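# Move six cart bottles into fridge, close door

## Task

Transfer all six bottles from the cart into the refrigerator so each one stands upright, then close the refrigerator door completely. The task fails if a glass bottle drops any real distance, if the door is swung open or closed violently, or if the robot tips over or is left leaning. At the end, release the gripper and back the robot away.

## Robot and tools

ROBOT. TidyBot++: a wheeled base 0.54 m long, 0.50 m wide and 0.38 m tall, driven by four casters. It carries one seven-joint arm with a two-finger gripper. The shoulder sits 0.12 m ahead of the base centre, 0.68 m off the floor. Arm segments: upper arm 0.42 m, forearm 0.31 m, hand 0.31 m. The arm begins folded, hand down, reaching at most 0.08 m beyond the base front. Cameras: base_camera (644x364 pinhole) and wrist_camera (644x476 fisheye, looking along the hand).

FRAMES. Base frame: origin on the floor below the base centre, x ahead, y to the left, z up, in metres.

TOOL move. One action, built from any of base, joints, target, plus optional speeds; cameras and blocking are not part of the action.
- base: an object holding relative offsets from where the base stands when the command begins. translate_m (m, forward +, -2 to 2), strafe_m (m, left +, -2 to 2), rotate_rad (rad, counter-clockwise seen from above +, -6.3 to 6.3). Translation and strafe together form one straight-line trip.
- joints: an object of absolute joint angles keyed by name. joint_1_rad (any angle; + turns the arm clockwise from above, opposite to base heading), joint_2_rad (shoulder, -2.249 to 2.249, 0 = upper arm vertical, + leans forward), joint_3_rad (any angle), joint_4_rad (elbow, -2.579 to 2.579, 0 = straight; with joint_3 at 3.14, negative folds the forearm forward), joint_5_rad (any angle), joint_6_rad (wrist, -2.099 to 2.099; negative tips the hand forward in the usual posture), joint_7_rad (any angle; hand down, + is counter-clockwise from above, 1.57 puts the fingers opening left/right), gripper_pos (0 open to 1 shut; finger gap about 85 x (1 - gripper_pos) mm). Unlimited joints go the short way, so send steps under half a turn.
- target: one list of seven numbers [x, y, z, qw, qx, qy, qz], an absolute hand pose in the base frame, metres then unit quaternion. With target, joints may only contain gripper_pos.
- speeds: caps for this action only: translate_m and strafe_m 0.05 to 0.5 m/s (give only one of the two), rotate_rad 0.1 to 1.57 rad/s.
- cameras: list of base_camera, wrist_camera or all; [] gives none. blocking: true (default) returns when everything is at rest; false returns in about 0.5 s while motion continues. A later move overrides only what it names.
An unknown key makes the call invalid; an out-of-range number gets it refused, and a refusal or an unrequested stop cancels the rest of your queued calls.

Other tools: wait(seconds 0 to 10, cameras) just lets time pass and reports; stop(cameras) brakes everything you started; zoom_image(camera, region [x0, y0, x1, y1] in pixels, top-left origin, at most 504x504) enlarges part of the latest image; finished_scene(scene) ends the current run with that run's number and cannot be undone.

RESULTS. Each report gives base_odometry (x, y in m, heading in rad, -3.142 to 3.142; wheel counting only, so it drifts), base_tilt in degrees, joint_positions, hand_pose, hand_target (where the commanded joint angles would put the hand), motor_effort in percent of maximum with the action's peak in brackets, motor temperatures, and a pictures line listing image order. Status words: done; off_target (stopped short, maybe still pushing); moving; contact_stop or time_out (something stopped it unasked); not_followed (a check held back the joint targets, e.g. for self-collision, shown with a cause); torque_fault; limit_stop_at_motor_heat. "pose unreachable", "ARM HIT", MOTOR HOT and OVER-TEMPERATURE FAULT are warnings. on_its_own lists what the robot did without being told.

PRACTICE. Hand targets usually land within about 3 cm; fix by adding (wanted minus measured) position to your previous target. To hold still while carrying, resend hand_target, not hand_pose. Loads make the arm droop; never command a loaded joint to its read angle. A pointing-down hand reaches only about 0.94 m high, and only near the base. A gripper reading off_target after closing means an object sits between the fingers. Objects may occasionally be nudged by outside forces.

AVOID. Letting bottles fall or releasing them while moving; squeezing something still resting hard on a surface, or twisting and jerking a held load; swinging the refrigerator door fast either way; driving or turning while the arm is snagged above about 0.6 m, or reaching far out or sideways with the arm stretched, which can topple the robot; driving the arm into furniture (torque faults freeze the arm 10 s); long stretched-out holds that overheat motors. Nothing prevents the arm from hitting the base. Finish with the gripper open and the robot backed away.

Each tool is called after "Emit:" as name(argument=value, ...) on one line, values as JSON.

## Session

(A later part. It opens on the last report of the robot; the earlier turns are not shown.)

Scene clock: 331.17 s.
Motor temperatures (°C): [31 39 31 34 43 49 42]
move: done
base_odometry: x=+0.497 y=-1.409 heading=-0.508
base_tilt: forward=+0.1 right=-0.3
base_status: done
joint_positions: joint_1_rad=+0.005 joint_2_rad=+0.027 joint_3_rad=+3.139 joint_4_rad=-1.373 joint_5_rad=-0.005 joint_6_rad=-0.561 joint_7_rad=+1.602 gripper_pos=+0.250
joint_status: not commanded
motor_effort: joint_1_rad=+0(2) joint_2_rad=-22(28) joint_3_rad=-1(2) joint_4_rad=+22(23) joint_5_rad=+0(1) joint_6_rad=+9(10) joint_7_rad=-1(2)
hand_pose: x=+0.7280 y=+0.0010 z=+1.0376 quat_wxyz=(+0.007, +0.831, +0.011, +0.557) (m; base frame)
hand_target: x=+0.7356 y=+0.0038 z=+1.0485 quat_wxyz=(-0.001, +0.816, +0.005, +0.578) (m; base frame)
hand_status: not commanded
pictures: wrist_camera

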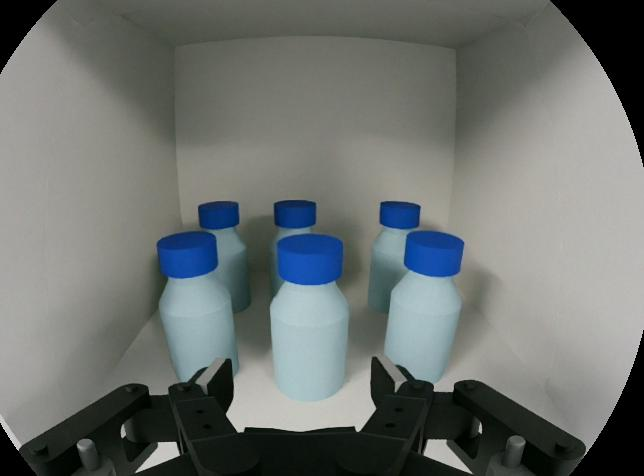

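Emit:
move(base={"translate_m":-0.5}, joints={"joint_2_rad":0.048,"joint_4_rad":-1.12,"joint_6_rad":-0.80,"gripper_pos":0.0}, cameras=["wrist_camera","base_camera"])

Scene clock: 340.30 s.
Motor temperatures (°C): [31 39 31 34 43 49 42]
move: done
base_odometry: x=+0.060 y=-1.165 heading=-0.508
base_tilt: forward=+0.0 right=-0.3
base_status: done
joint_positions: joint_1_rad=+0.005 joint_2_rad=+0.030 joint_3_rad=+3.139 joint_4_rad=-1.147 joint_5_rad=-0.005 joint_6_rad=-0.734 joint_7_rad=+1.602 gripper_pos=+0.000
joint_status: all done
motor_effort: joint_1_rad=+0(2) joint_2_rad=-22(27) joint_3_rad=+0(2) joint_4_rad=+20(24) joint_5_rad=+0(1) joint_6_rad=+9(11) joint_7_rad=-1(2)
hand_pose: x=+0.7154 y=+0.0012 z=+1.1190 quat_wxyz=(+0.007, +0.817, +0.012, +0.577) (m; base frame)
hand_target: x=+0.7154 y=+0.0045 z=+1.1049 quat_wxyz=(-0.001, +0.833, +0.006, +0.554) (m; base frame)
hand_status: not commanded
pictures: base_camera, wrist_camera

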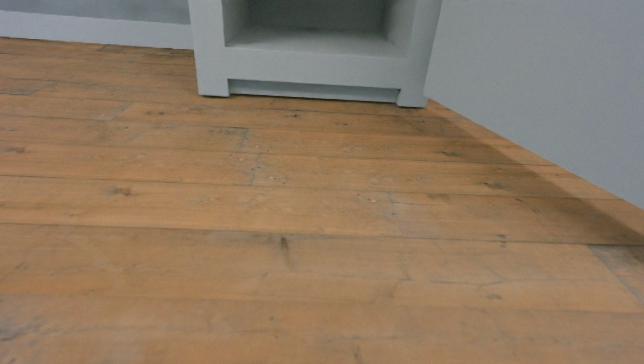

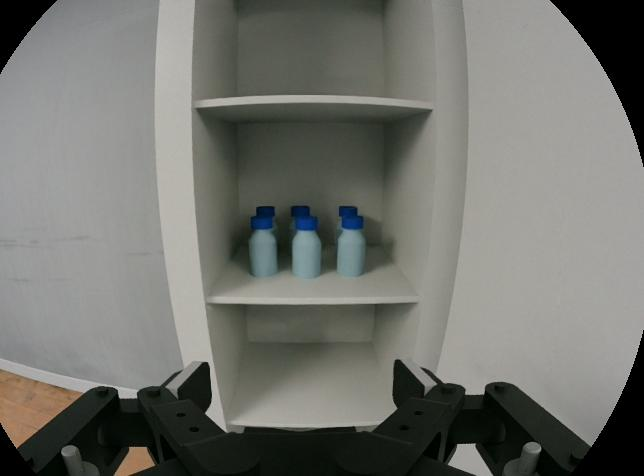

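Emit:
move(base={"translate_m":-0.351,"strafe_m":-0.006,"rotate_rad":-0.47}, speeds={"rotate_rad":0.6}, cameras=["wrist_camera","base_camera"])

Scene clock: 342.70 s.
Motor temperatures (°C): [31 39 31 34 43 49 42]
move: done
base_odometry: x=-0.249 y=-1.000 heading=-0.979
base_tilt: forward=+0.1 right=-0.3
base_status: done
joint_positions: joint_1_rad=+0.004 joint_2_rad=+0.034 joint_3_rad=+3.145 joint_4_rad=-1.146 joint_5_rad=-0.005 joint_6_rad=-0.736 joint_7_rad=+1.602 gripper_pos=+0.000
joint_status: not commanded
motor_effort: joint_1_rad=+0(4) joint_2_rad=-22(26) joint_3_rad=+0(4) joint_4_rad=+21(23) joint_5_rad=+0(2) joint_6_rad=+10(10) joint_7_rad=-1(2)
hand_pose: x=+0.7167 y=-0.0020 z=+1.1171 quat_wxyz=(+0.009, +0.818, +0.009, +0.575) (m; base frame)
hand_target: x=+0.7154 y=+0.0045 z=+1.1049 quat_wxyz=(-0.001, +0.833, +0.006, +0.554) (m; base frame)
hand_status: not commanded
pictures: base_camera, wrist_camera

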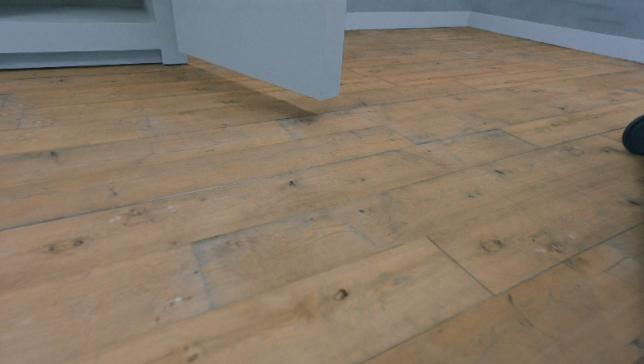

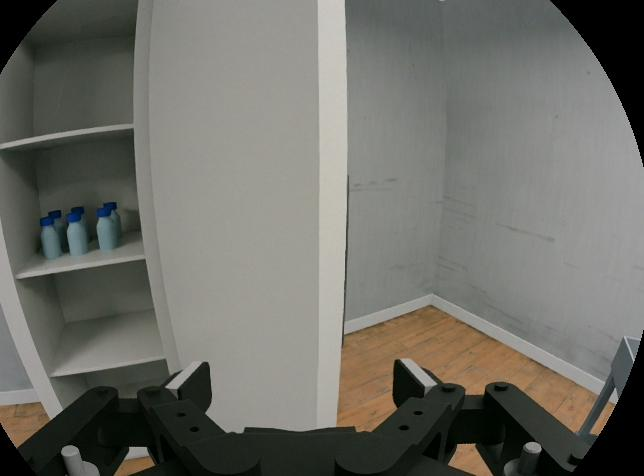

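Emit:
move(joints={"joint_1_rad":0,"joint_2_rad":0.26,"joint_4_rad":-1.27,"joint_5_rad":-1.57,"joint_6_rad":-0.9,"joint_7_rad":3.15,"gripper_pos":0.0}, cameras=["wrist_camera"])

Scene clock: 349.40 s.
Motor temperatures (°C): [31 39 31 34 43 49 42]
move: done
base_odometry: x=-0.249 y=-1.000 heading=-0.979
base_tilt: forward=+0.1 right=-0.3
base_status: not commanded
joint_positions: joint_1_rad=+0.004 joint_2_rad=+0.235 joint_3_rad=+3.144 joint_4_rad=-1.245 joint_5_rad=-1.506 joint_6_rad=-0.831 joint_7_rad=+3.084 gripper_pos=+0.000
joint_status: all done
motor_effort: joint_1_rad=+0(3) joint_2_rad=-29(31) joint_3_rad=-2(3) joint_4_rad=+21(22) joint_5_rad=-6(7) joint_6_rad=+3(10) joint_7_rad=-1(2)
hand_pose: x=+0.7420 y=+0.2268 z=+1.1236 quat_wxyz=(-0.267, +0.636, +0.298, +0.660) (m; base frame)
hand_target: x=+0.7342 y=+0.2456 z=+1.1094 quat_wxyz=(-0.299, +0.622, +0.317, +0.651) (m; base frame)
hand_status: not commanded
pictures: wrist_camera

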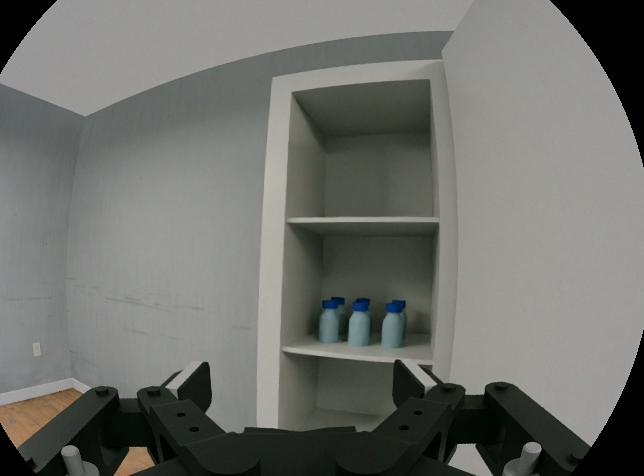

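Emit:
move(base={"translate_m":0.155,"strafe_m":-0.099,"rotate_rad":-0.321}, speeds={"rotate_rad":0.5,"translate_m":0.2}, cameras=["wrist_camera","base_camera"])

Scene clock: 351.90 s.
Motor temperatures (°C): [31 39 31 34 43 49 42]
move: done
base_odometry: x=-0.245 y=-1.184 heading=-1.301
base_tilt: forward=+0.1 right=-0.3
base_status: done
joint_positions: joint_1_rad=-0.002 joint_2_rad=+0.243 joint_3_rad=+3.141 joint_4_rad=-1.247 joint_5_rad=-1.508 joint_6_rad=-0.842 joint_7_rad=+3.085 gripper_pos=+0.000
joint_status: not commanded
motor_effort: joint_1_rad=+0(4) joint_2_rad=-28(32) joint_3_rad=-2(5) joint_4_rad=+20(22) joint_5_rad=-6(7) joint_6_rad=+2(4) joint_7_rad=-1(1)
hand_pose: x=+0.7410 y=+0.2340 z=+1.1180 quat_wxyz=(-0.275, +0.636, +0.302, +0.654) (m; base frame)
hand_target: x=+0.7342 y=+0.2456 z=+1.1094 quat_wxyz=(-0.299, +0.622, +0.317, +0.651) (m; base frame)
hand_status: not commanded
pictures: base_camera, wrist_camera

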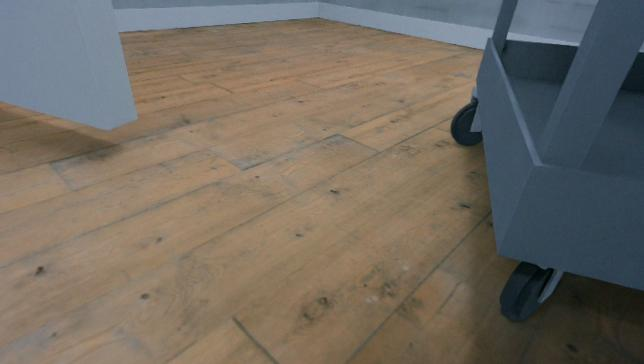

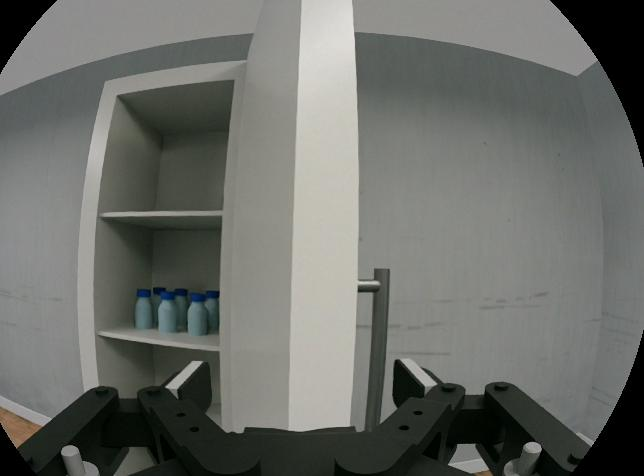

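Emit:
move(joints={"joint_2_rad":0.26,"joint_4_rad":-1.10,"joint_5_rad":-1.62,"joint_6_rad":-1.13,"joint_7_rad":3.17}, base={"rotate_rad":-0.05}, cameras=["wrist_camera"])

Scene clock: 355.27 s.
Motor temperatures (°C): [31 39 31 34 43 49 42]
move: done
base_odometry: x=-0.245 y=-1.184 heading=-1.351
base_tilt: forward=+0.1 right=-0.3
base_status: done
joint_positions: joint_1_rad=+0.005 joint_2_rad=+0.245 joint_3_rad=+3.143 joint_4_rad=-1.124 joint_5_rad=-1.558 joint_6_rad=-1.059 joint_7_rad=+3.104 gripper_pos=+0.000
joint_status: all done
motor_effort: joint_1_rad=-1(3) joint_2_rad=-27(32) joint_3_rad=-2(4) joint_4_rad=+19(22) joint_5_rad=-7(8) joint_6_rad=+2(5) joint_7_rad=-1(2)
hand_pose: x=+0.6807 y=+0.2689 z=+1.1805 quat_wxyz=(-0.325, +0.557, +0.383, +0.662) (m; base frame)
hand_target: x=+0.6610 y=+0.2828 z=+1.1960 quat_wxyz=(-0.344, +0.515, +0.411, +0.670) (m; base frame)
hand_status: not commanded
pictures: wrist_camera

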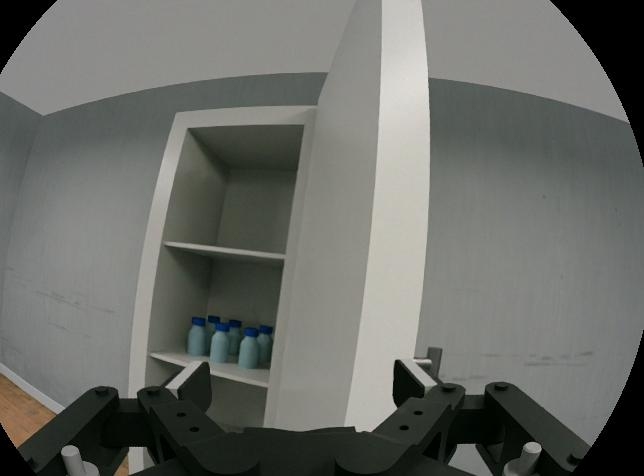

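Emit:
move(joints={"joint_1_rad":-0.22,"joint_7_rad":3.02}, base={"rotate_rad":-0.22,"translate_m":0.125,"strafe_m":0.060}, speeds={"rotate_rad":0.4,"translate_m":0.1}, cameras=["wrist_camera","base_camera"])

Scene clock: 358.50 s.
Motor temperatures (°C): [31 39 31 34 43 49 42]
move: done
base_odometry: x=-0.159 y=-1.293 heading=-1.572
base_tilt: forward=+0.1 right=-0.3
base_status: done
joint_positions: joint_1_rad=-0.200 joint_2_rad=+0.249 joint_3_rad=+3.142 joint_4_rad=-1.123 joint_5_rad=-1.559 joint_6_rad=-1.067 joint_7_rad=+3.078 gripper_pos=+0.000
joint_status: all done
motor_effort: joint_1_rad=+0(3) joint_2_rad=-27(31) joint_3_rad=-2(3) joint_4_rad=+19(20) joint_5_rad=-7(8) joint_6_rad=+3(5) joint_7_rad=-1(2)
hand_pose: x=+0.6134 y=+0.3789 z=+1.1785 quat_wxyz=(-0.402, +0.520, +0.433, +0.617) (m; base frame)
hand_target: x=+0.5862 y=+0.3943 z=+1.1960 quat_wxyz=(-0.461, +0.500, +0.429, +0.595) (m; base frame)
hand_status: not commanded
pictures: base_camera, wrist_camera

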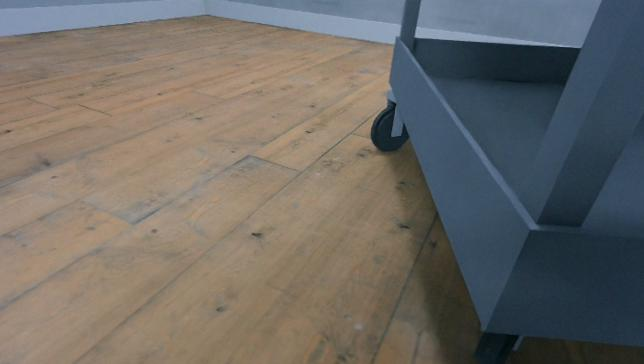

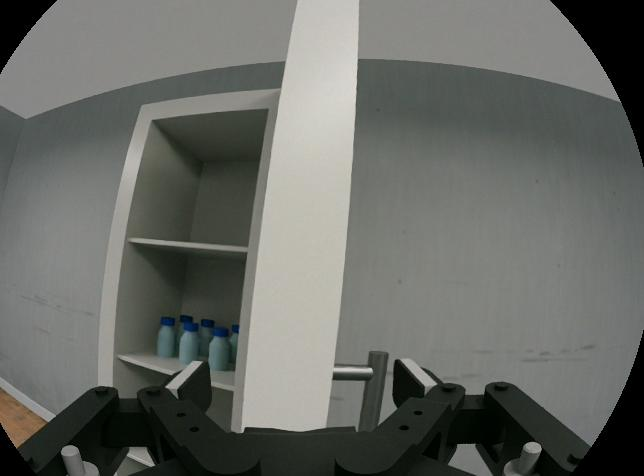

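Emit:
move(joints={"joint_7_rad":2.90}, base={"translate_m":-0.007,"strafe_m":0.003}, cameras=["wrist_camera"])

Scene clock: 359.67 s.
Motor temperatures (°C): [31 39 31 34 43 49 42]
move: done
base_odometry: x=-0.156 y=-1.286 heading=-1.573
base_tilt: forward=+0.1 right=-0.4
base_status: done
joint_positions: joint_1_rad=-0.203 joint_2_rad=+0.248 joint_3_rad=+3.142 joint_4_rad=-1.123 joint_5_rad=-1.560 joint_6_rad=-1.068 joint_7_rad=+2.946 gripper_pos=+0.000
joint_status: all done
motor_effort: joint_1_rad=-1(3) joint_2_rad=-28(31) joint_3_rad=-2(4) joint_4_rad=+19(20) joint_5_rad=-7(8) joint_6_rad=+3(4) joint_7_rad=-1(2)
hand_pose: x=+0.6115 y=+0.3805 z=+1.1789 quat_wxyz=(-0.444, +0.546, +0.399, +0.588) (m; base frame)
hand_target: x=+0.5862 y=+0.3943 z=+1.1960 quat_wxyz=(-0.496, +0.525, +0.398, +0.566) (m; base frame)
hand_status: not commanded
pictures: wrist_camera

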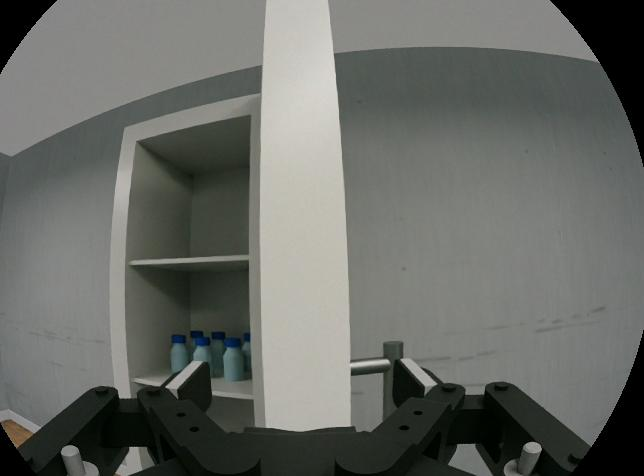

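Emit:
move(joints={"joint_4_rad":-1.04}, base={"translate_m":0.023,"strafe_m":0.077}, speeds={"translate_m":0.08}, cameras=["wrist_camera"])

Scene clock: 361.83 s.
Motor temperatures (°C): [31 39 31 34 43 49 42]
move: done
base_odometry: x=-0.079 y=-1.310 heading=-1.573
base_tilt: forward=+0.1 right=-0.4
base_status: done
joint_positions: joint_1_rad=-0.206 joint_2_rad=+0.248 joint_3_rad=+3.142 joint_4_rad=-1.065 joint_5_rad=-1.562 joint_6_rad=-1.068 joint_7_rad=+2.946 gripper_pos=+0.000
joint_status: all done
motor_effort: joint_1_rad=+0(4) joint_2_rad=-28(30) joint_3_rad=-2(4) joint_4_rad=+19(20) joint_5_rad=-7(8) joint_6_rad=+4(4) joint_7_rad=-1(2)
hand_pose: x=+0.6040 y=+0.3809 z=+1.2064 quat_wxyz=(-0.437, +0.525, +0.408, +0.606) (m; base frame)
hand_target: x=+0.5792 y=+0.3927 z=+1.2219 quat_wxyz=(-0.488, +0.505, +0.408, +0.584) (m; base frame)
hand_status: not commanded
pictures: wrist_camera

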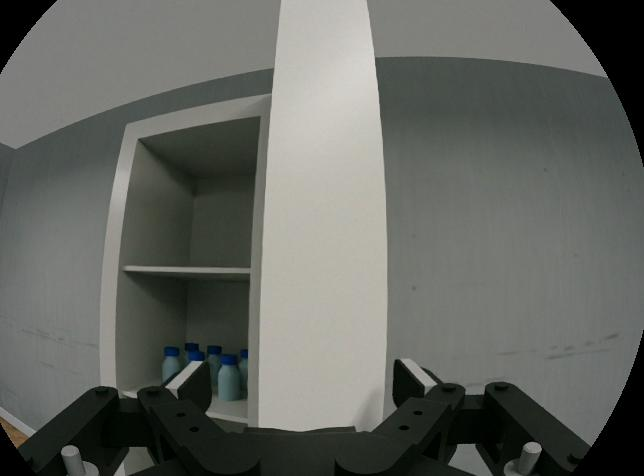

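Emit:
move(base={"translate_m":0.0186,"strafe_m":0.036}, speeds={"translate_m":0.06}, cameras=["wrist_camera"])

Scene clock: 363.47 s.
Motor temperatures (°C): [31 39 31 34 43 49 42]
move: done
base_odometry: x=-0.043 y=-1.328 heading=-1.572
base_tilt: forward=+0.1 right=-0.3
base_status: done
joint_positions: joint_1_rad=-0.207 joint_2_rad=+0.248 joint_3_rad=+3.143 joint_4_rad=-1.064 joint_5_rad=-1.562 joint_6_rad=-1.069 joint_7_rad=+2.946 gripper_pos=+0.000
joint_status: not commanded
motor_effort: joint_1_rad=+0(4) joint_2_rad=-28(30) joint_3_rad=-2(5) joint_4_rad=+19(20) joint_5_rad=-7(8) joint_6_rad=+3(4) joint_7_rad=-2(2)
hand_pose: x=+0.6037 y=+0.3815 z=+1.2063 quat_wxyz=(-0.438, +0.525, +0.409, +0.605) (m; base frame)
hand_target: x=+0.5792 y=+0.3927 z=+1.2219 quat_wxyz=(-0.488, +0.505, +0.408, +0.584) (m; base frame)
hand_status: not commanded
pictures: wrist_camera

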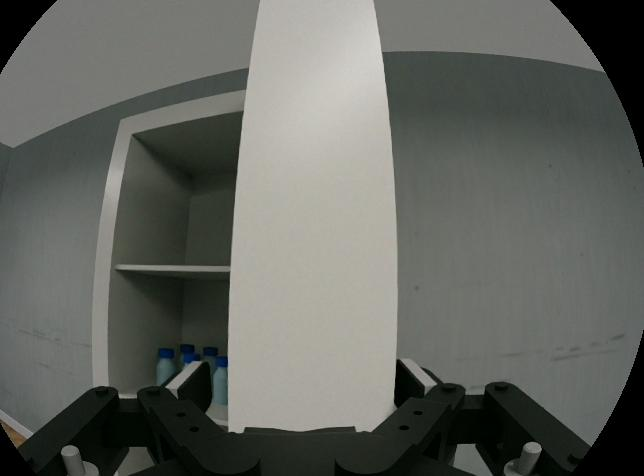

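Emit:
zoom_image(camera="wrist_camera", region=[140, 280, 480, 476])

Scaled by 1.482.

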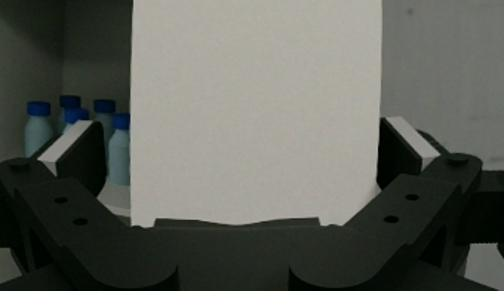

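Emit:
move(base={"translate_m":-0.014,"strafe_m":-0.048}, speeds={"translate_m":0.08}, cameras=[])

Emit:
move(joints={"joint_2_rad":0.36,"joint_4_rad":-0.94,"joint_6_rad":-1.27}, cameras=["wrist_camera"])

Scene clock: 365.80 s.
Motor temperatures (°C): [31 39 31 34 43 49 42]
move: done
base_odometry: x=-0.091 y=-1.314 heading=-1.572
base_tilt: forward=+0.1 right=-0.3
base_status: done
joint_positions: joint_1_rad=-0.209 joint_2_rad=+0.248 joint_3_rad=+3.142 joint_4_rad=-1.064 joint_5_rad=-1.562 joint_6_rad=-1.069 joint_7_rad=+2.946 gripper_pos=+0.000
joint_status: not commanded
motor_effort: joint_1_rad=+0(3) joint_2_rad=-27(30) joint_3_rad=-2(3) joint_4_rad=+19(20) joint_5_rad=-7(7) joint_6_rad=+4(4) joint_7_rad=-1(2)
hand_pose: x=+0.6029 y=+0.3824 z=+1.2064 quat_wxyz=(-0.438, +0.524, +0.409, +0.605) (m; base frame)
hand_target: x=+0.5792 y=+0.3927 z=+1.2219 quat_wxyz=(-0.488, +0.505, +0.408, +0.584) (m; base frame)
hand_status: not commanded
pictures: none
No camera images: "cameras" was empty.

Scene clock: 367.00 s.
Motor temperatures (°C): [31 39 31 34 43 49 42]
move: done
base_odometry: x=-0.091 y=-1.314 heading=-1.572
base_tilt: forward=+0.1 right=-0.3
base_status: not commanded
joint_positions: joint_1_rad=-0.209 joint_2_rad=+0.339 joint_3_rad=+3.142 joint_4_rad=-0.968 joint_5_rad=-1.563 joint_6_rad=-1.202 joint_7_rad=+2.946 gripper_pos=+0.000
joint_status: all done
motor_effort: joint_1_rad=-1(1) joint_2_rad=-30(32) joint_3_rad=-3(3) joint_4_rad=+19(20) joint_5_rad=-8(8) joint_6_rad=+3(4) joint_7_rad=-1(1)
hand_pose: x=+0.5988 y=+0.3995 z=+1.1880 quat_wxyz=(-0.465, +0.500, +0.454, +0.572) (m; base frame)
hand_target: x=+0.5765 y=+0.4081 z=+1.1990 quat_wxyz=(-0.514, +0.480, +0.455, +0.546) (m; base frame)
hand_status: not commanded
pictures: wrist_camera

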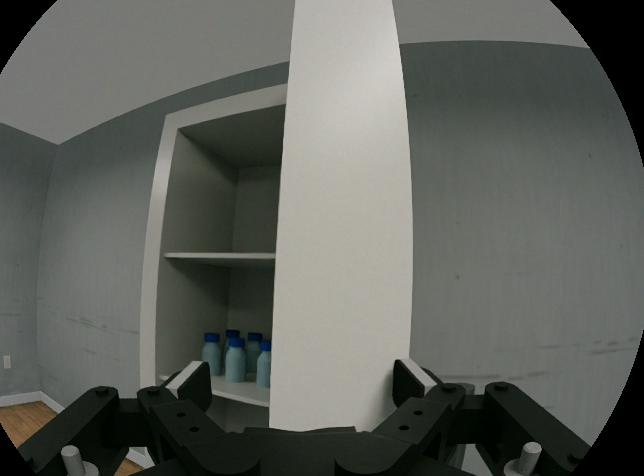

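Emit:
move(base={"translate_m":0.0175,"strafe_m":-0.0026}, speeds={"translate_m":0.06}, cameras=["wrist_camera","base_camera"])

Emit:
zoom_image(camera="wrist_camera", region=[140, 280, 480, 476])

Scene clock: 368.30 s.
Motor temperatures (°C): [31 39 31 34 43 49 42]
move: done
base_odometry: x=-0.094 y=-1.332 heading=-1.572
base_tilt: forward=+0.1 right=-0.3
base_status: done
joint_positions: joint_1_rad=-0.210 joint_2_rad=+0.343 joint_3_rad=+3.142 joint_4_rad=-0.967 joint_5_rad=-1.563 joint_6_rad=-1.205 joint_7_rad=+2.946 gripper_pos=+0.000
joint_status: not commanded
motor_effort: joint_1_rad=-1(2) joint_2_rad=-30(33) joint_3_rad=-3(4) joint_4_rad=+18(20) joint_5_rad=-8(9) joint_6_rad=+3(4) joint_7_rad=-1(1)
hand_pose: x=+0.5995 y=+0.4002 z=+1.1862 quat_wxyz=(-0.467, +0.501, +0.455, +0.570) (m; base frame)
hand_target: x=+0.5765 y=+0.4081 z=+1.1990 quat_wxyz=(-0.514, +0.480, +0.455, +0.546) (m; base frame)
hand_status: not commanded
pictures: base_camera, wrist_camera

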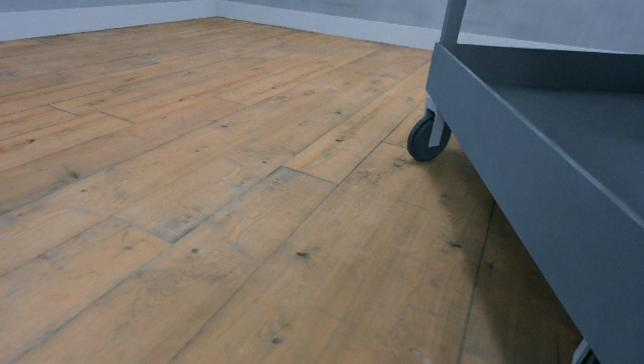

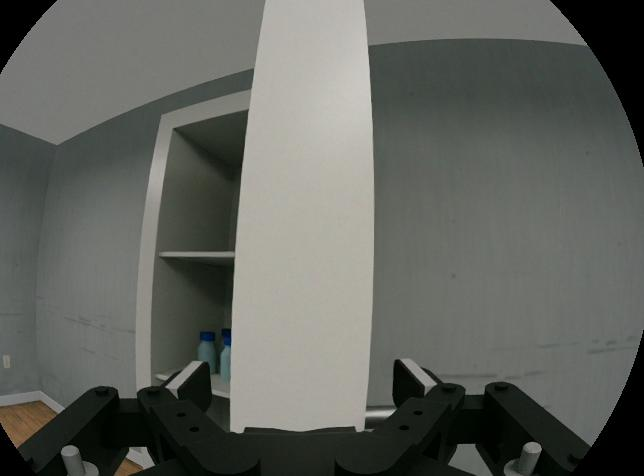

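Scaled by 1.482.

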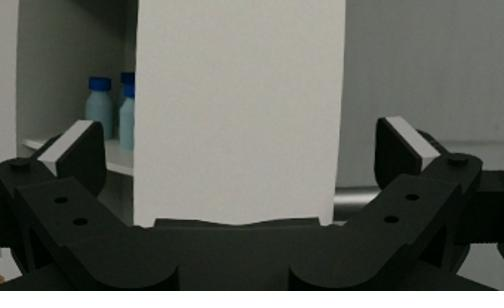

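Emit:
move(base={"translate_m":0.009,"strafe_m":0.059}, speeds={"strafe_m":0.06}, cameras=["wrist_camera","base_camera"])

Emit:
zoom_image(camera="wrist_camera", region=[140, 280, 480, 476])

Scene clock: 371.33 s.
Motor temperatures (°C): [31 39 31 34 43 49 42]
move: done
base_odometry: x=-0.035 y=-1.341 heading=-1.573
base_tilt: forward=+0.1 right=-0.4
base_status: done
joint_positions: joint_1_rad=-0.210 joint_2_rad=+0.342 joint_3_rad=+3.143 joint_4_rad=-0.966 joint_5_rad=-1.565 joint_6_rad=-1.218 joint_7_rad=+2.946 gripper_pos=+0.000
joint_status: not commanded
motor_effort: joint_1_rad=-2(4) joint_2_rad=-29(32) joint_3_rad=-3(5) joint_4_rad=+18(19) joint_5_rad=-7(8) joint_6_rad=+4(7) joint_7_rad=-1(2)
hand_pose: x=+0.5953 y=+0.4005 z=+1.1865 quat_wxyz=(-0.469, +0.498, +0.459, +0.567) (m; base frame)
hand_target: x=+0.5765 y=+0.4081 z=+1.1990 quat_wxyz=(-0.514, +0.480, +0.455, +0.546) (m; base frame)
hand_status: not commanded
pictures: base_camera, wrist_camera

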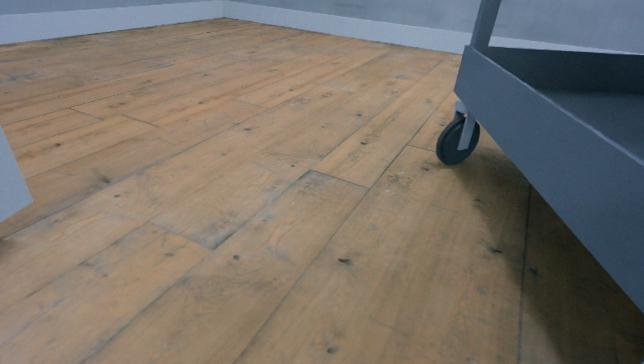

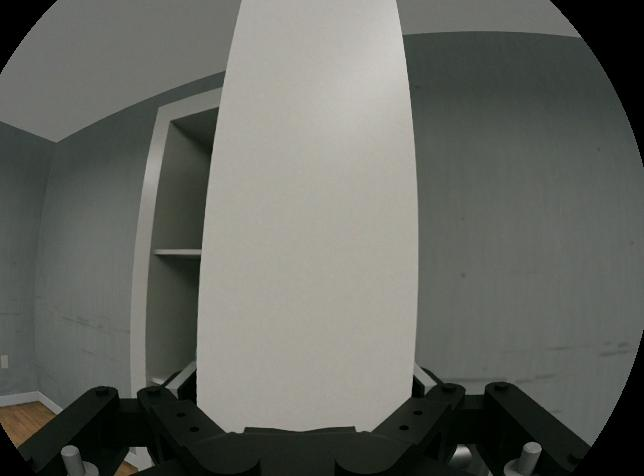

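Scaled by 1.482.

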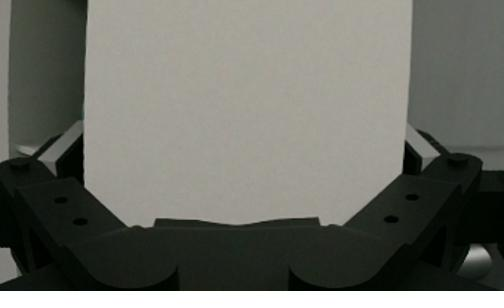

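Emit:
move(base={"translate_m":-0.0927,"strafe_m":0.0712,"rotate_rad":-0.1}, speeds={"translate_m":0.1,"rotate_rad":0.1}, cameras=["wrist_camera"])

Emit:
zoom_image(camera="wrist_camera", region=[140, 280, 480, 476])

Scene clock: 375.50 s.
Motor temperatures (°C): [31 39 31 34 43 49 42]
move: done
base_odometry: x=+0.037 y=-1.249 heading=-1.674
base_tilt: forward=+0.0 right=-0.3
base_status: done
joint_positions: joint_1_rad=-0.208 joint_2_rad=+0.348 joint_3_rad=+3.145 joint_4_rad=-0.964 joint_5_rad=-1.568 joint_6_rad=-1.235 joint_7_rad=+2.946 gripper_pos=+0.000
joint_status: not commanded
motor_effort: joint_1_rad=+0(8) joint_2_rad=-28(36) joint_3_rad=-2(9) joint_4_rad=+18(20) joint_5_rad=-7(9) joint_6_rad=+5(7) joint_7_rad=-1(2)
hand_pose: x=+0.5942 y=+0.4002 z=+1.1835 quat_wxyz=(-0.473, +0.496, +0.462, +0.563) (m; base frame)
hand_target: x=+0.5765 y=+0.4081 z=+1.1990 quat_wxyz=(-0.514, +0.480, +0.455, +0.546) (m; base frame)
hand_status: not commanded
pictures: wrist_camera

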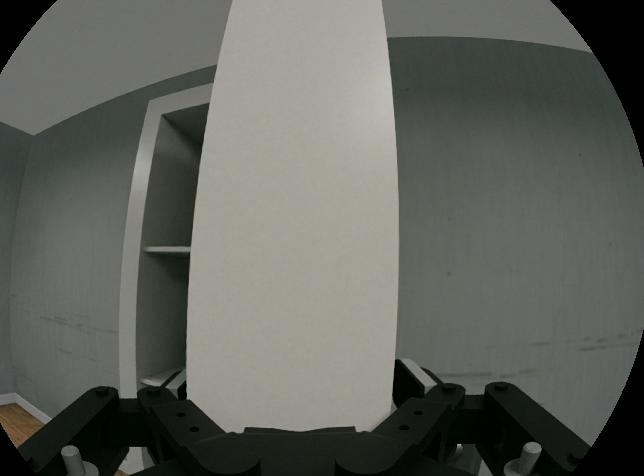

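Scaled by 1.482.

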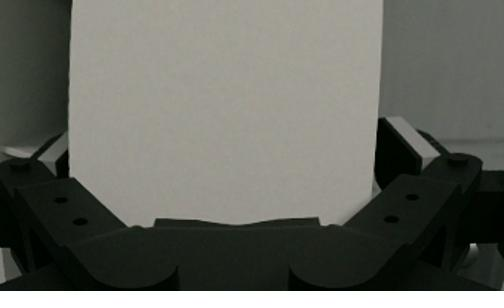

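Emit:
move(base={"translate_m":-0.1356,"strafe_m":0.1149,"rotate_rad":-0.15}, speeds={"translate_m":0.12,"rotate_rad":0.1}, cameras=["wrist_camera"])

Emit:
zoom_image(camera="wrist_camera", region=[140, 280, 480, 476])

Scene clock: 378.47 s.
Motor temperatures (°C): [31 39 31 34 43 49 42]
move: done
base_odometry: x=+0.165 y=-1.126 heading=-1.825
base_tilt: forward=+0.1 right=-0.3
base_status: done
joint_positions: joint_1_rad=-0.210 joint_2_rad=+0.342 joint_3_rad=+3.143 joint_4_rad=-0.963 joint_5_rad=-1.569 joint_6_rad=-1.247 joint_7_rad=+2.946 gripper_pos=+0.000
joint_status: not commanded
motor_effort: joint_1_rad=+0(6) joint_2_rad=-27(34) joint_3_rad=-2(5) joint_4_rad=+18(19) joint_5_rad=-7(9) joint_6_rad=+5(8) joint_7_rad=-1(2)
hand_pose: x=+0.5865 y=+0.4015 z=+1.1862 quat_wxyz=(-0.476, +0.491, +0.468, +0.561) (m; base frame)
hand_target: x=+0.5765 y=+0.4081 z=+1.1990 quat_wxyz=(-0.514, +0.480, +0.455, +0.546) (m; base frame)
hand_status: not commanded
pictures: wrist_camera

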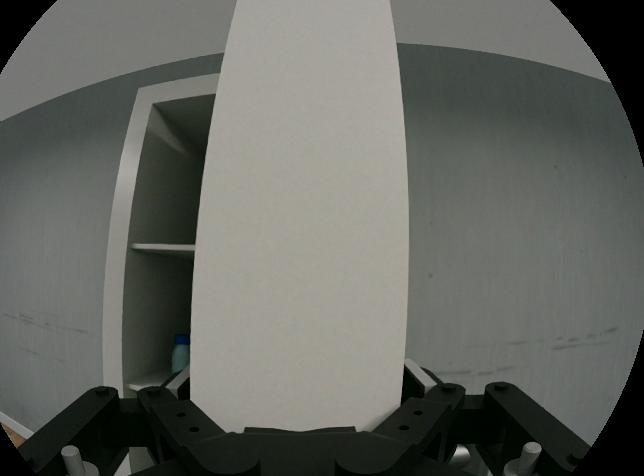

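Scaled by 1.482.

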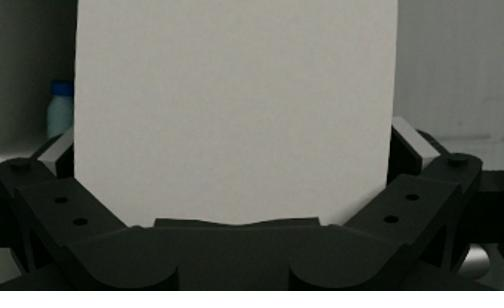

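Emit:
move(base={"translate_m": -0.1363, "strafe_m": 0.112, "rotate_rad": -0.15}, speeds={"translate_m": 0.12, "rotate_rad": 0.1})

Scene clock: 381.40 s.
Motor temperatures (°C): [31 39 31 34 43 49 42]
move: done
base_odometry: x=+0.307 y=-1.022 heading=-1.975
base_tilt: forward=+0.1 right=-0.3
base_status: done
joint_positions: joint_1_rad=-0.210 joint_2_rad=+0.339 joint_3_rad=+3.142 joint_4_rad=-0.963 joint_5_rad=-1.569 joint_6_rad=-1.250 joint_7_rad=+2.946 gripper_pos=+0.000
joint_status: not commanded
motor_effort: joint_1_rad=-1(3) joint_2_rad=-27(32) joint_3_rad=-2(5) joint_4_rad=+17(19) joint_5_rad=-7(8) joint_6_rad=+6(8) joint_7_rad=+0(2)
hand_pose: x=+0.5831 y=+0.4019 z=+1.1882 quat_wxyz=(-0.476, +0.489, +0.469, +0.560) (m; base frame)
hand_target: x=+0.5765 y=+0.4081 z=+1.1990 quat_wxyz=(-0.514, +0.480, +0.455, +0.546) (m; base frame)
hand_status: not commanded
pictures: base_camera, wrist_camera

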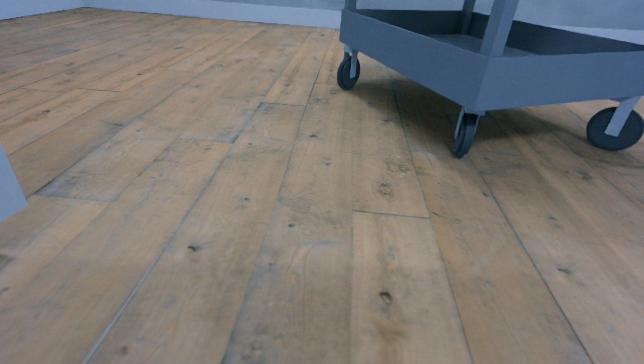

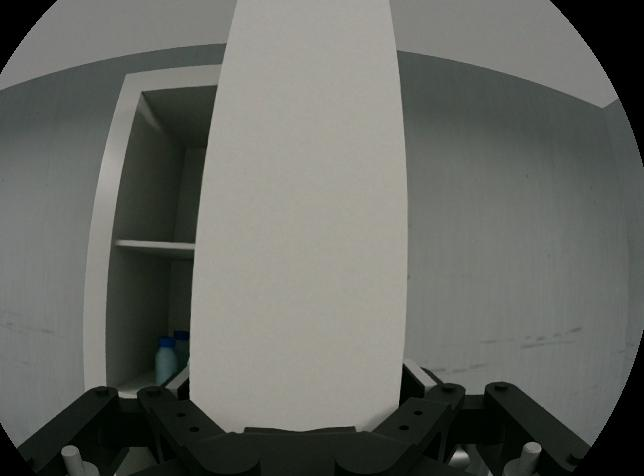

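Emit:
move(base={"translate_m": -0.1777, "strafe_m": 0.154, "rotate_rad": -0.2}, speeds={"translate_m": 0.12, "rotate_rad": 0.1})

Emit:
move(base={"translate_m": -0.1777, "strafe_m": 0.152, "rotate_rad": -0.2}, speeds={"translate_m": 0.12, "rotate_rad": 0.1})

Scene clock: 384.17 s.
Motor temperatures (°C): [31 39 31 34 44 49 42]
move: done
base_odometry: x=+0.519 y=-0.919 heading=-2.176
base_tilt: forward=+0.0 right=-0.3
base_status: done
joint_positions: joint_1_rad=-0.210 joint_2_rad=+0.336 joint_3_rad=+3.143 joint_4_rad=-0.962 joint_5_rad=-1.569 joint_6_rad=-1.252 joint_7_rad=+2.946 gripper_pos=+0.000
joint_status: not commanded
motor_effort: joint_1_rad=-1(7) joint_2_rad=-26(32) joint_3_rad=-1(6) joint_4_rad=+18(19) joint_5_rad=-6(9) joint_6_rad=+6(8) joint_7_rad=-2(2)
hand_pose: x=+0.5815 y=+0.4012 z=+1.1897 quat_wxyz=(-0.476, +0.487, +0.470, +0.561) (m; base frame)
hand_target: x=+0.5765 y=+0.4081 z=+1.1990 quat_wxyz=(-0.514, +0.480, +0.455, +0.546) (m; base frame)
hand_status: not commanded
pictures: base_camera, wrist_camera

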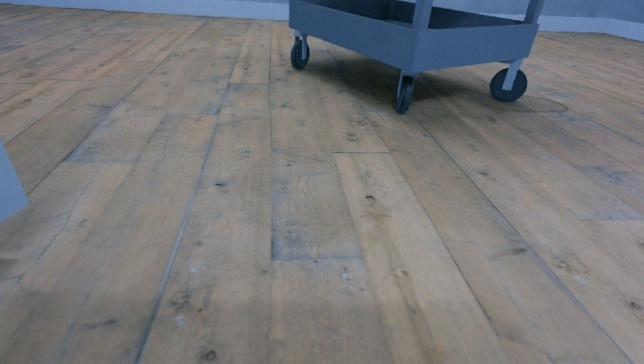

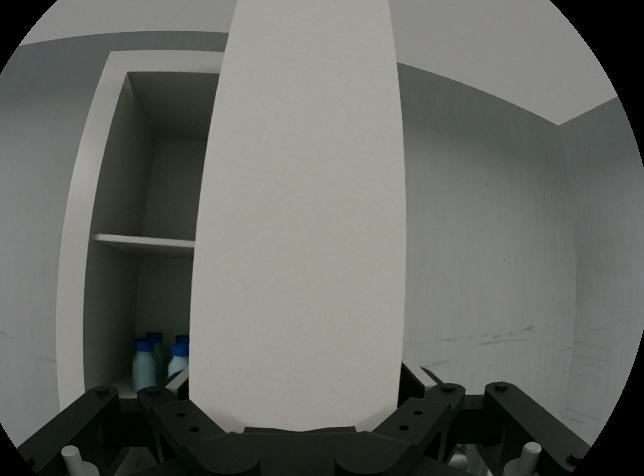

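Scene clock: 386.70 s.
Motor temperatures (°C): [31 39 31 34 44 49 42]
move: done
base_odometry: x=+0.745 y=-0.859 heading=-2.377
base_tilt: forward=+0.1 right=-0.3
base_status: done
joint_positions: joint_1_rad=-0.209 joint_2_rad=+0.334 joint_3_rad=+3.143 joint_4_rad=-0.962 joint_5_rad=-1.570 joint_6_rad=-1.254 joint_7_rad=+2.946 gripper_pos=+0.000
joint_status: not commanded
motor_effort: joint_1_rad=+0(7) joint_2_rad=-26(31) joint_3_rad=-2(6) joint_4_rad=+17(19) joint_5_rad=-7(9) joint_6_rad=+6(9) joint_7_rad=-1(2)
hand_pose: x=+0.5799 y=+0.4009 z=+1.1909 quat_wxyz=(-0.476, +0.486, +0.471, +0.561) (m; base frame)
hand_target: x=+0.5765 y=+0.4081 z=+1.1990 quat_wxyz=(-0.514, +0.480, +0.455, +0.546) (m; base frame)
hand_status: not commanded
pictures: base_camera, wrist_camera

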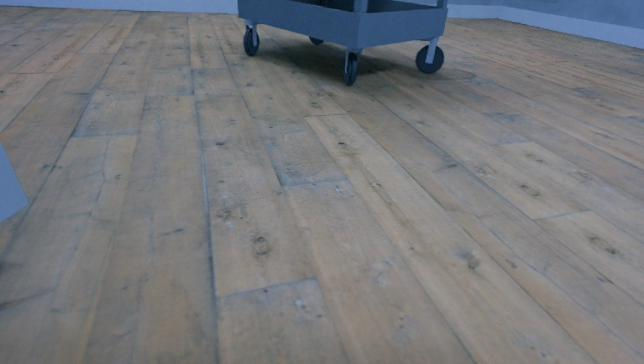

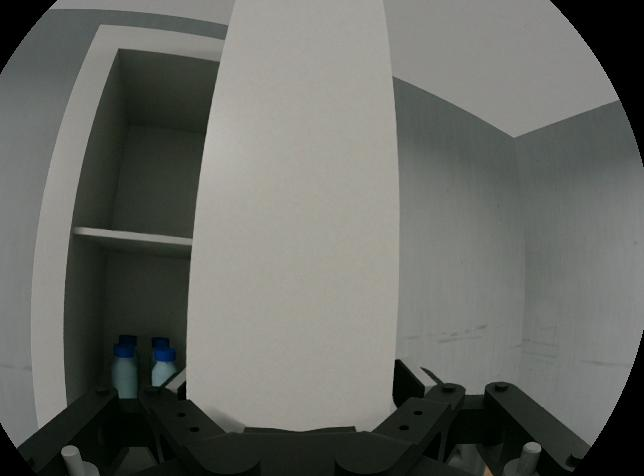

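Emit:
move(base={"translate_m": -0.1767, "strafe_m": 0.157, "rotate_rad": -0.2}, speeds={"translate_m": 0.12, "rotate_rad": 0.1})

Emit:
move(base={"translate_m": -0.1767, "strafe_m": 0.156, "rotate_rad": -0.2}, speeds={"translate_m": 0.12, "rotate_rad": 0.1})

Scene clock: 389.53 s.
Motor temperatures (°C): [31 39 31 34 44 49 42]
move: done
base_odometry: x=+0.982 y=-0.850 heading=-2.578
base_tilt: forward=+0.1 right=-0.3
base_status: done
joint_positions: joint_1_rad=-0.209 joint_2_rad=+0.331 joint_3_rad=+3.143 joint_4_rad=-0.962 joint_5_rad=-1.571 joint_6_rad=-1.258 joint_7_rad=+2.946 gripper_pos=+0.000
joint_status: not commanded
motor_effort: joint_1_rad=-1(7) joint_2_rad=-25(31) joint_3_rad=-2(6) joint_4_rad=+17(20) joint_5_rad=-7(9) joint_6_rad=+7(9) joint_7_rad=-1(1)
hand_pose: x=+0.5774 y=+0.4004 z=+1.1924 quat_wxyz=(-0.476, +0.484, +0.473, +0.561) (m; base frame)
hand_target: x=+0.5765 y=+0.4081 z=+1.1990 quat_wxyz=(-0.514, +0.480, +0.455, +0.546) (m; base frame)
hand_status: not commanded
pictures: base_camera, wrist_camera

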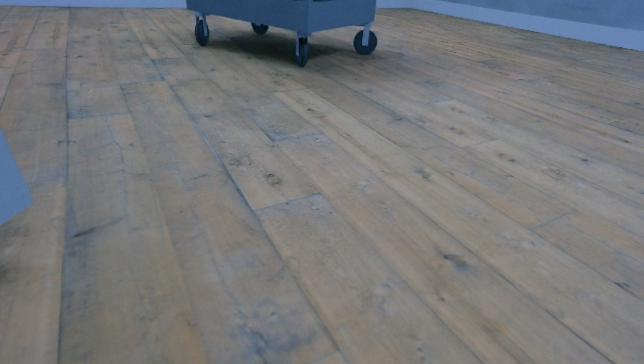

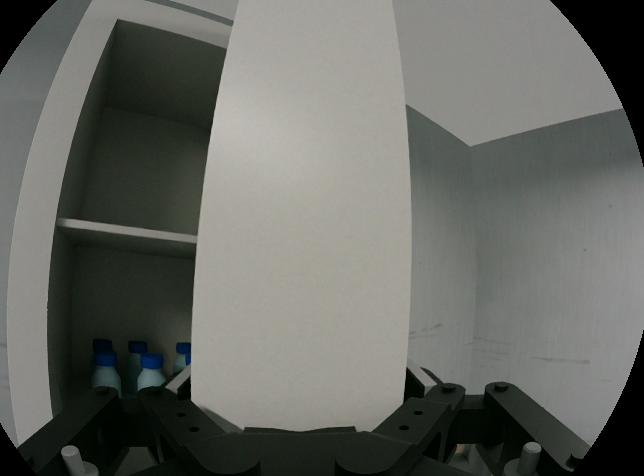

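Scene clock: 392.17 s.
Motor temperatures (°C): [31 39 31 34 44 49 42]
move: done
base_odometry: x=+1.215 y=-0.887 heading=-2.779
base_tilt: forward=+0.1 right=-0.3
base_status: done
joint_positions: joint_1_rad=-0.205 joint_2_rad=+0.328 joint_3_rad=+3.145 joint_4_rad=-0.960 joint_5_rad=-1.572 joint_6_rad=-1.265 joint_7_rad=+2.946 gripper_pos=+0.000
joint_status: not commanded
motor_effort: joint_1_rad=-3(8) joint_2_rad=-25(31) joint_3_rad=-3(7) joint_4_rad=+17(20) joint_5_rad=-8(9) joint_6_rad=+7(10) joint_7_rad=+0(1)
hand_pose: x=+0.5758 y=+0.3981 z=+1.1940 quat_wxyz=(-0.476, +0.483, +0.474, +0.562) (m; base frame)
hand_target: x=+0.5765 y=+0.4081 z=+1.1990 quat_wxyz=(-0.514, +0.480, +0.455, +0.546) (m; base frame)
hand_status: not commanded
pictures: base_camera, wrist_camera

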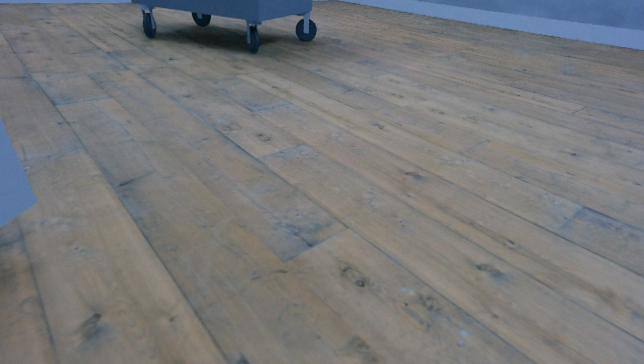

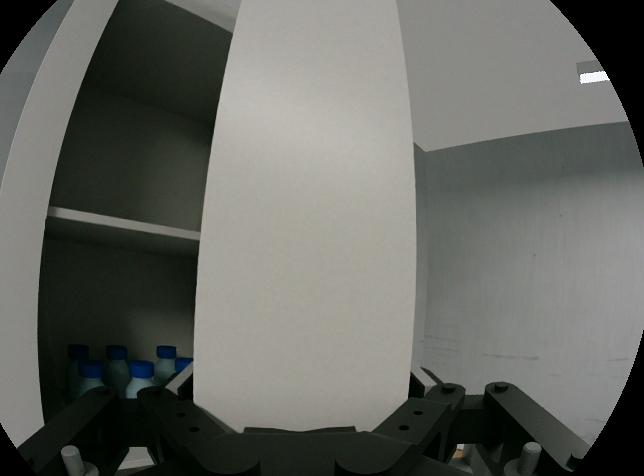

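Emit:
move(base={"translate_m": -0.1777, "strafe_m": 0.151, "rotate_rad": -0.2}, speeds={"translate_m": 0.12, "rotate_rad": 0.1})

Emit:
move(base={"translate_m": -0.137, "strafe_m": 0.111, "rotate_rad": -0.15}, speeds={"translate_m": 0.1, "rotate_rad": 0.1})

Scene clock: 395.73 s.
Motor temperatures (°C): [31 39 31 34 44 49 42]
move: done
base_odometry: x=+1.434 y=-0.966 heading=-2.979
base_tilt: forward=+0.0 right=-0.3
base_status: done
joint_positions: joint_1_rad=-0.206 joint_2_rad=+0.327 joint_3_rad=+3.143 joint_4_rad=-0.960 joint_5_rad=-1.573 joint_6_rad=-1.267 joint_7_rad=+2.946 gripper_pos=+0.000
joint_status: not commanded
motor_effort: joint_1_rad=-1(9) joint_2_rad=-25(30) joint_3_rad=-2(7) joint_4_rad=+16(20) joint_5_rad=-6(9) joint_6_rad=+6(9) joint_7_rad=-1(1)
hand_pose: x=+0.5734 y=+0.3992 z=+1.1948 quat_wxyz=(-0.477, +0.481, +0.475, +0.561) (m; base frame)
hand_target: x=+0.5765 y=+0.4081 z=+1.1990 quat_wxyz=(-0.514, +0.480, +0.455, +0.546) (m; base frame)
hand_status: not commanded
pictures: base_camera, wrist_camera

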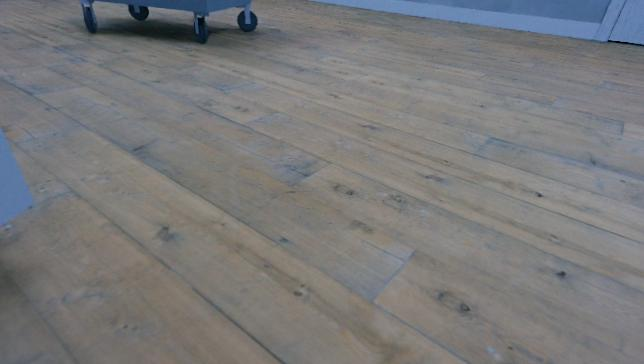

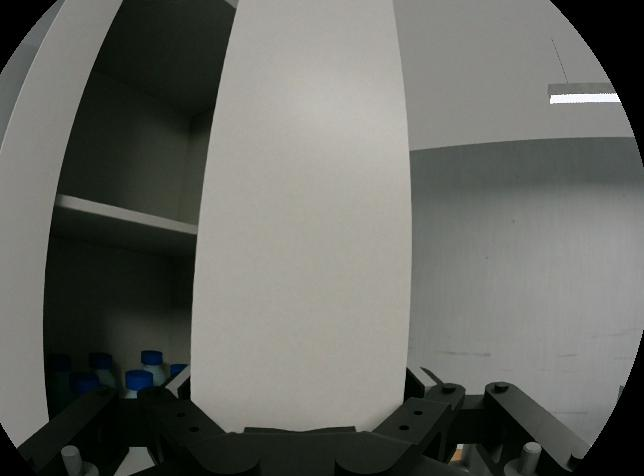

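Scene clock: 398.07 s.
Motor temperatures (°C): [31 39 31 34 44 49 42]
move: done
base_odometry: x=+1.588 y=-1.053 heading=-3.131
base_tilt: forward=+0.0 right=-0.4
base_status: done
joint_positions: joint_1_rad=-0.209 joint_2_rad=+0.328 joint_3_rad=+3.141 joint_4_rad=-0.960 joint_5_rad=-1.573 joint_6_rad=-1.272 joint_7_rad=+2.946 gripper_pos=+0.000
joint_status: not commanded
motor_effort: joint_1_rad=-1(3) joint_2_rad=-25(30) joint_3_rad=-2(4) joint_4_rad=+17(19) joint_5_rad=-7(9) joint_6_rad=+8(11) joint_7_rad=-1(1)
hand_pose: x=+0.5708 y=+0.4010 z=+1.1943 quat_wxyz=(-0.480, +0.479, +0.478, +0.559) (m; base frame)
hand_target: x=+0.5765 y=+0.4081 z=+1.1990 quat_wxyz=(-0.514, +0.480, +0.455, +0.546) (m; base frame)
hand_status: not commanded
pictures: base_camera, wrist_camera

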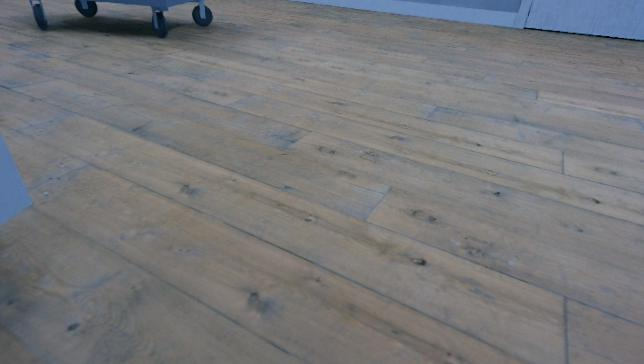

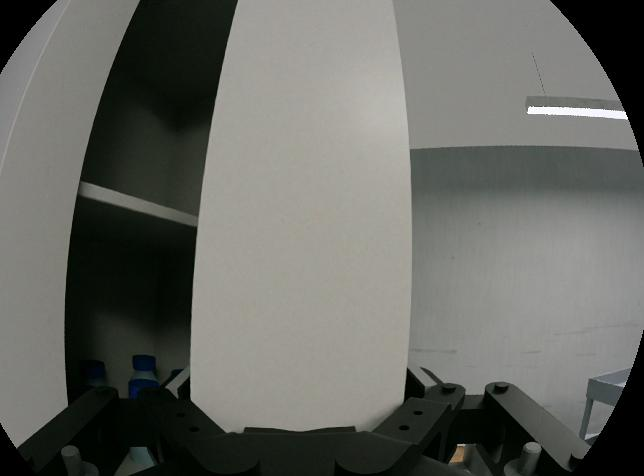

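Emit:
move(base={"translate_m": -0.0926, "strafe_m": 0.0715, "rotate_rad": -0.1}, speeds={"translate_m": 0.08, "rotate_rad": 0.1})

Scene clock: 400.50 s.
Motor temperatures (°C): [31 39 31 34 44 49 42]
move: done
base_odometry: x=+1.681 y=-1.124 heading=+3.051
base_tilt: forward=+0.0 right=-0.3
base_status: done
joint_positions: joint_1_rad=-0.213 joint_2_rad=+0.328 joint_3_rad=+3.140 joint_4_rad=-0.960 joint_5_rad=-1.574 joint_6_rad=-1.277 joint_7_rad=+2.946 gripper_pos=+0.000
joint_status: not commanded
motor_effort: joint_1_rad=-3(5) joint_2_rad=-24(30) joint_3_rad=-3(6) joint_4_rad=+17(19) joint_5_rad=-7(9) joint_6_rad=+7(11) joint_7_rad=-1(2)
hand_pose: x=+0.5672 y=+0.4033 z=+1.1943 quat_wxyz=(-0.482, +0.477, +0.480, +0.556) (m; base frame)
hand_target: x=+0.5765 y=+0.4081 z=+1.1990 quat_wxyz=(-0.514, +0.480, +0.455, +0.546) (m; base frame)
hand_status: not commanded
pictures: base_camera, wrist_camera

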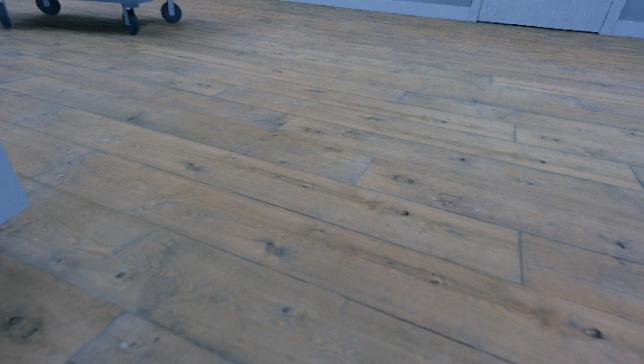

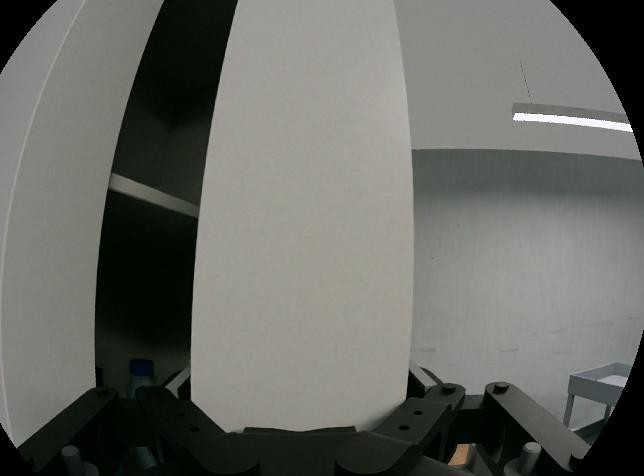

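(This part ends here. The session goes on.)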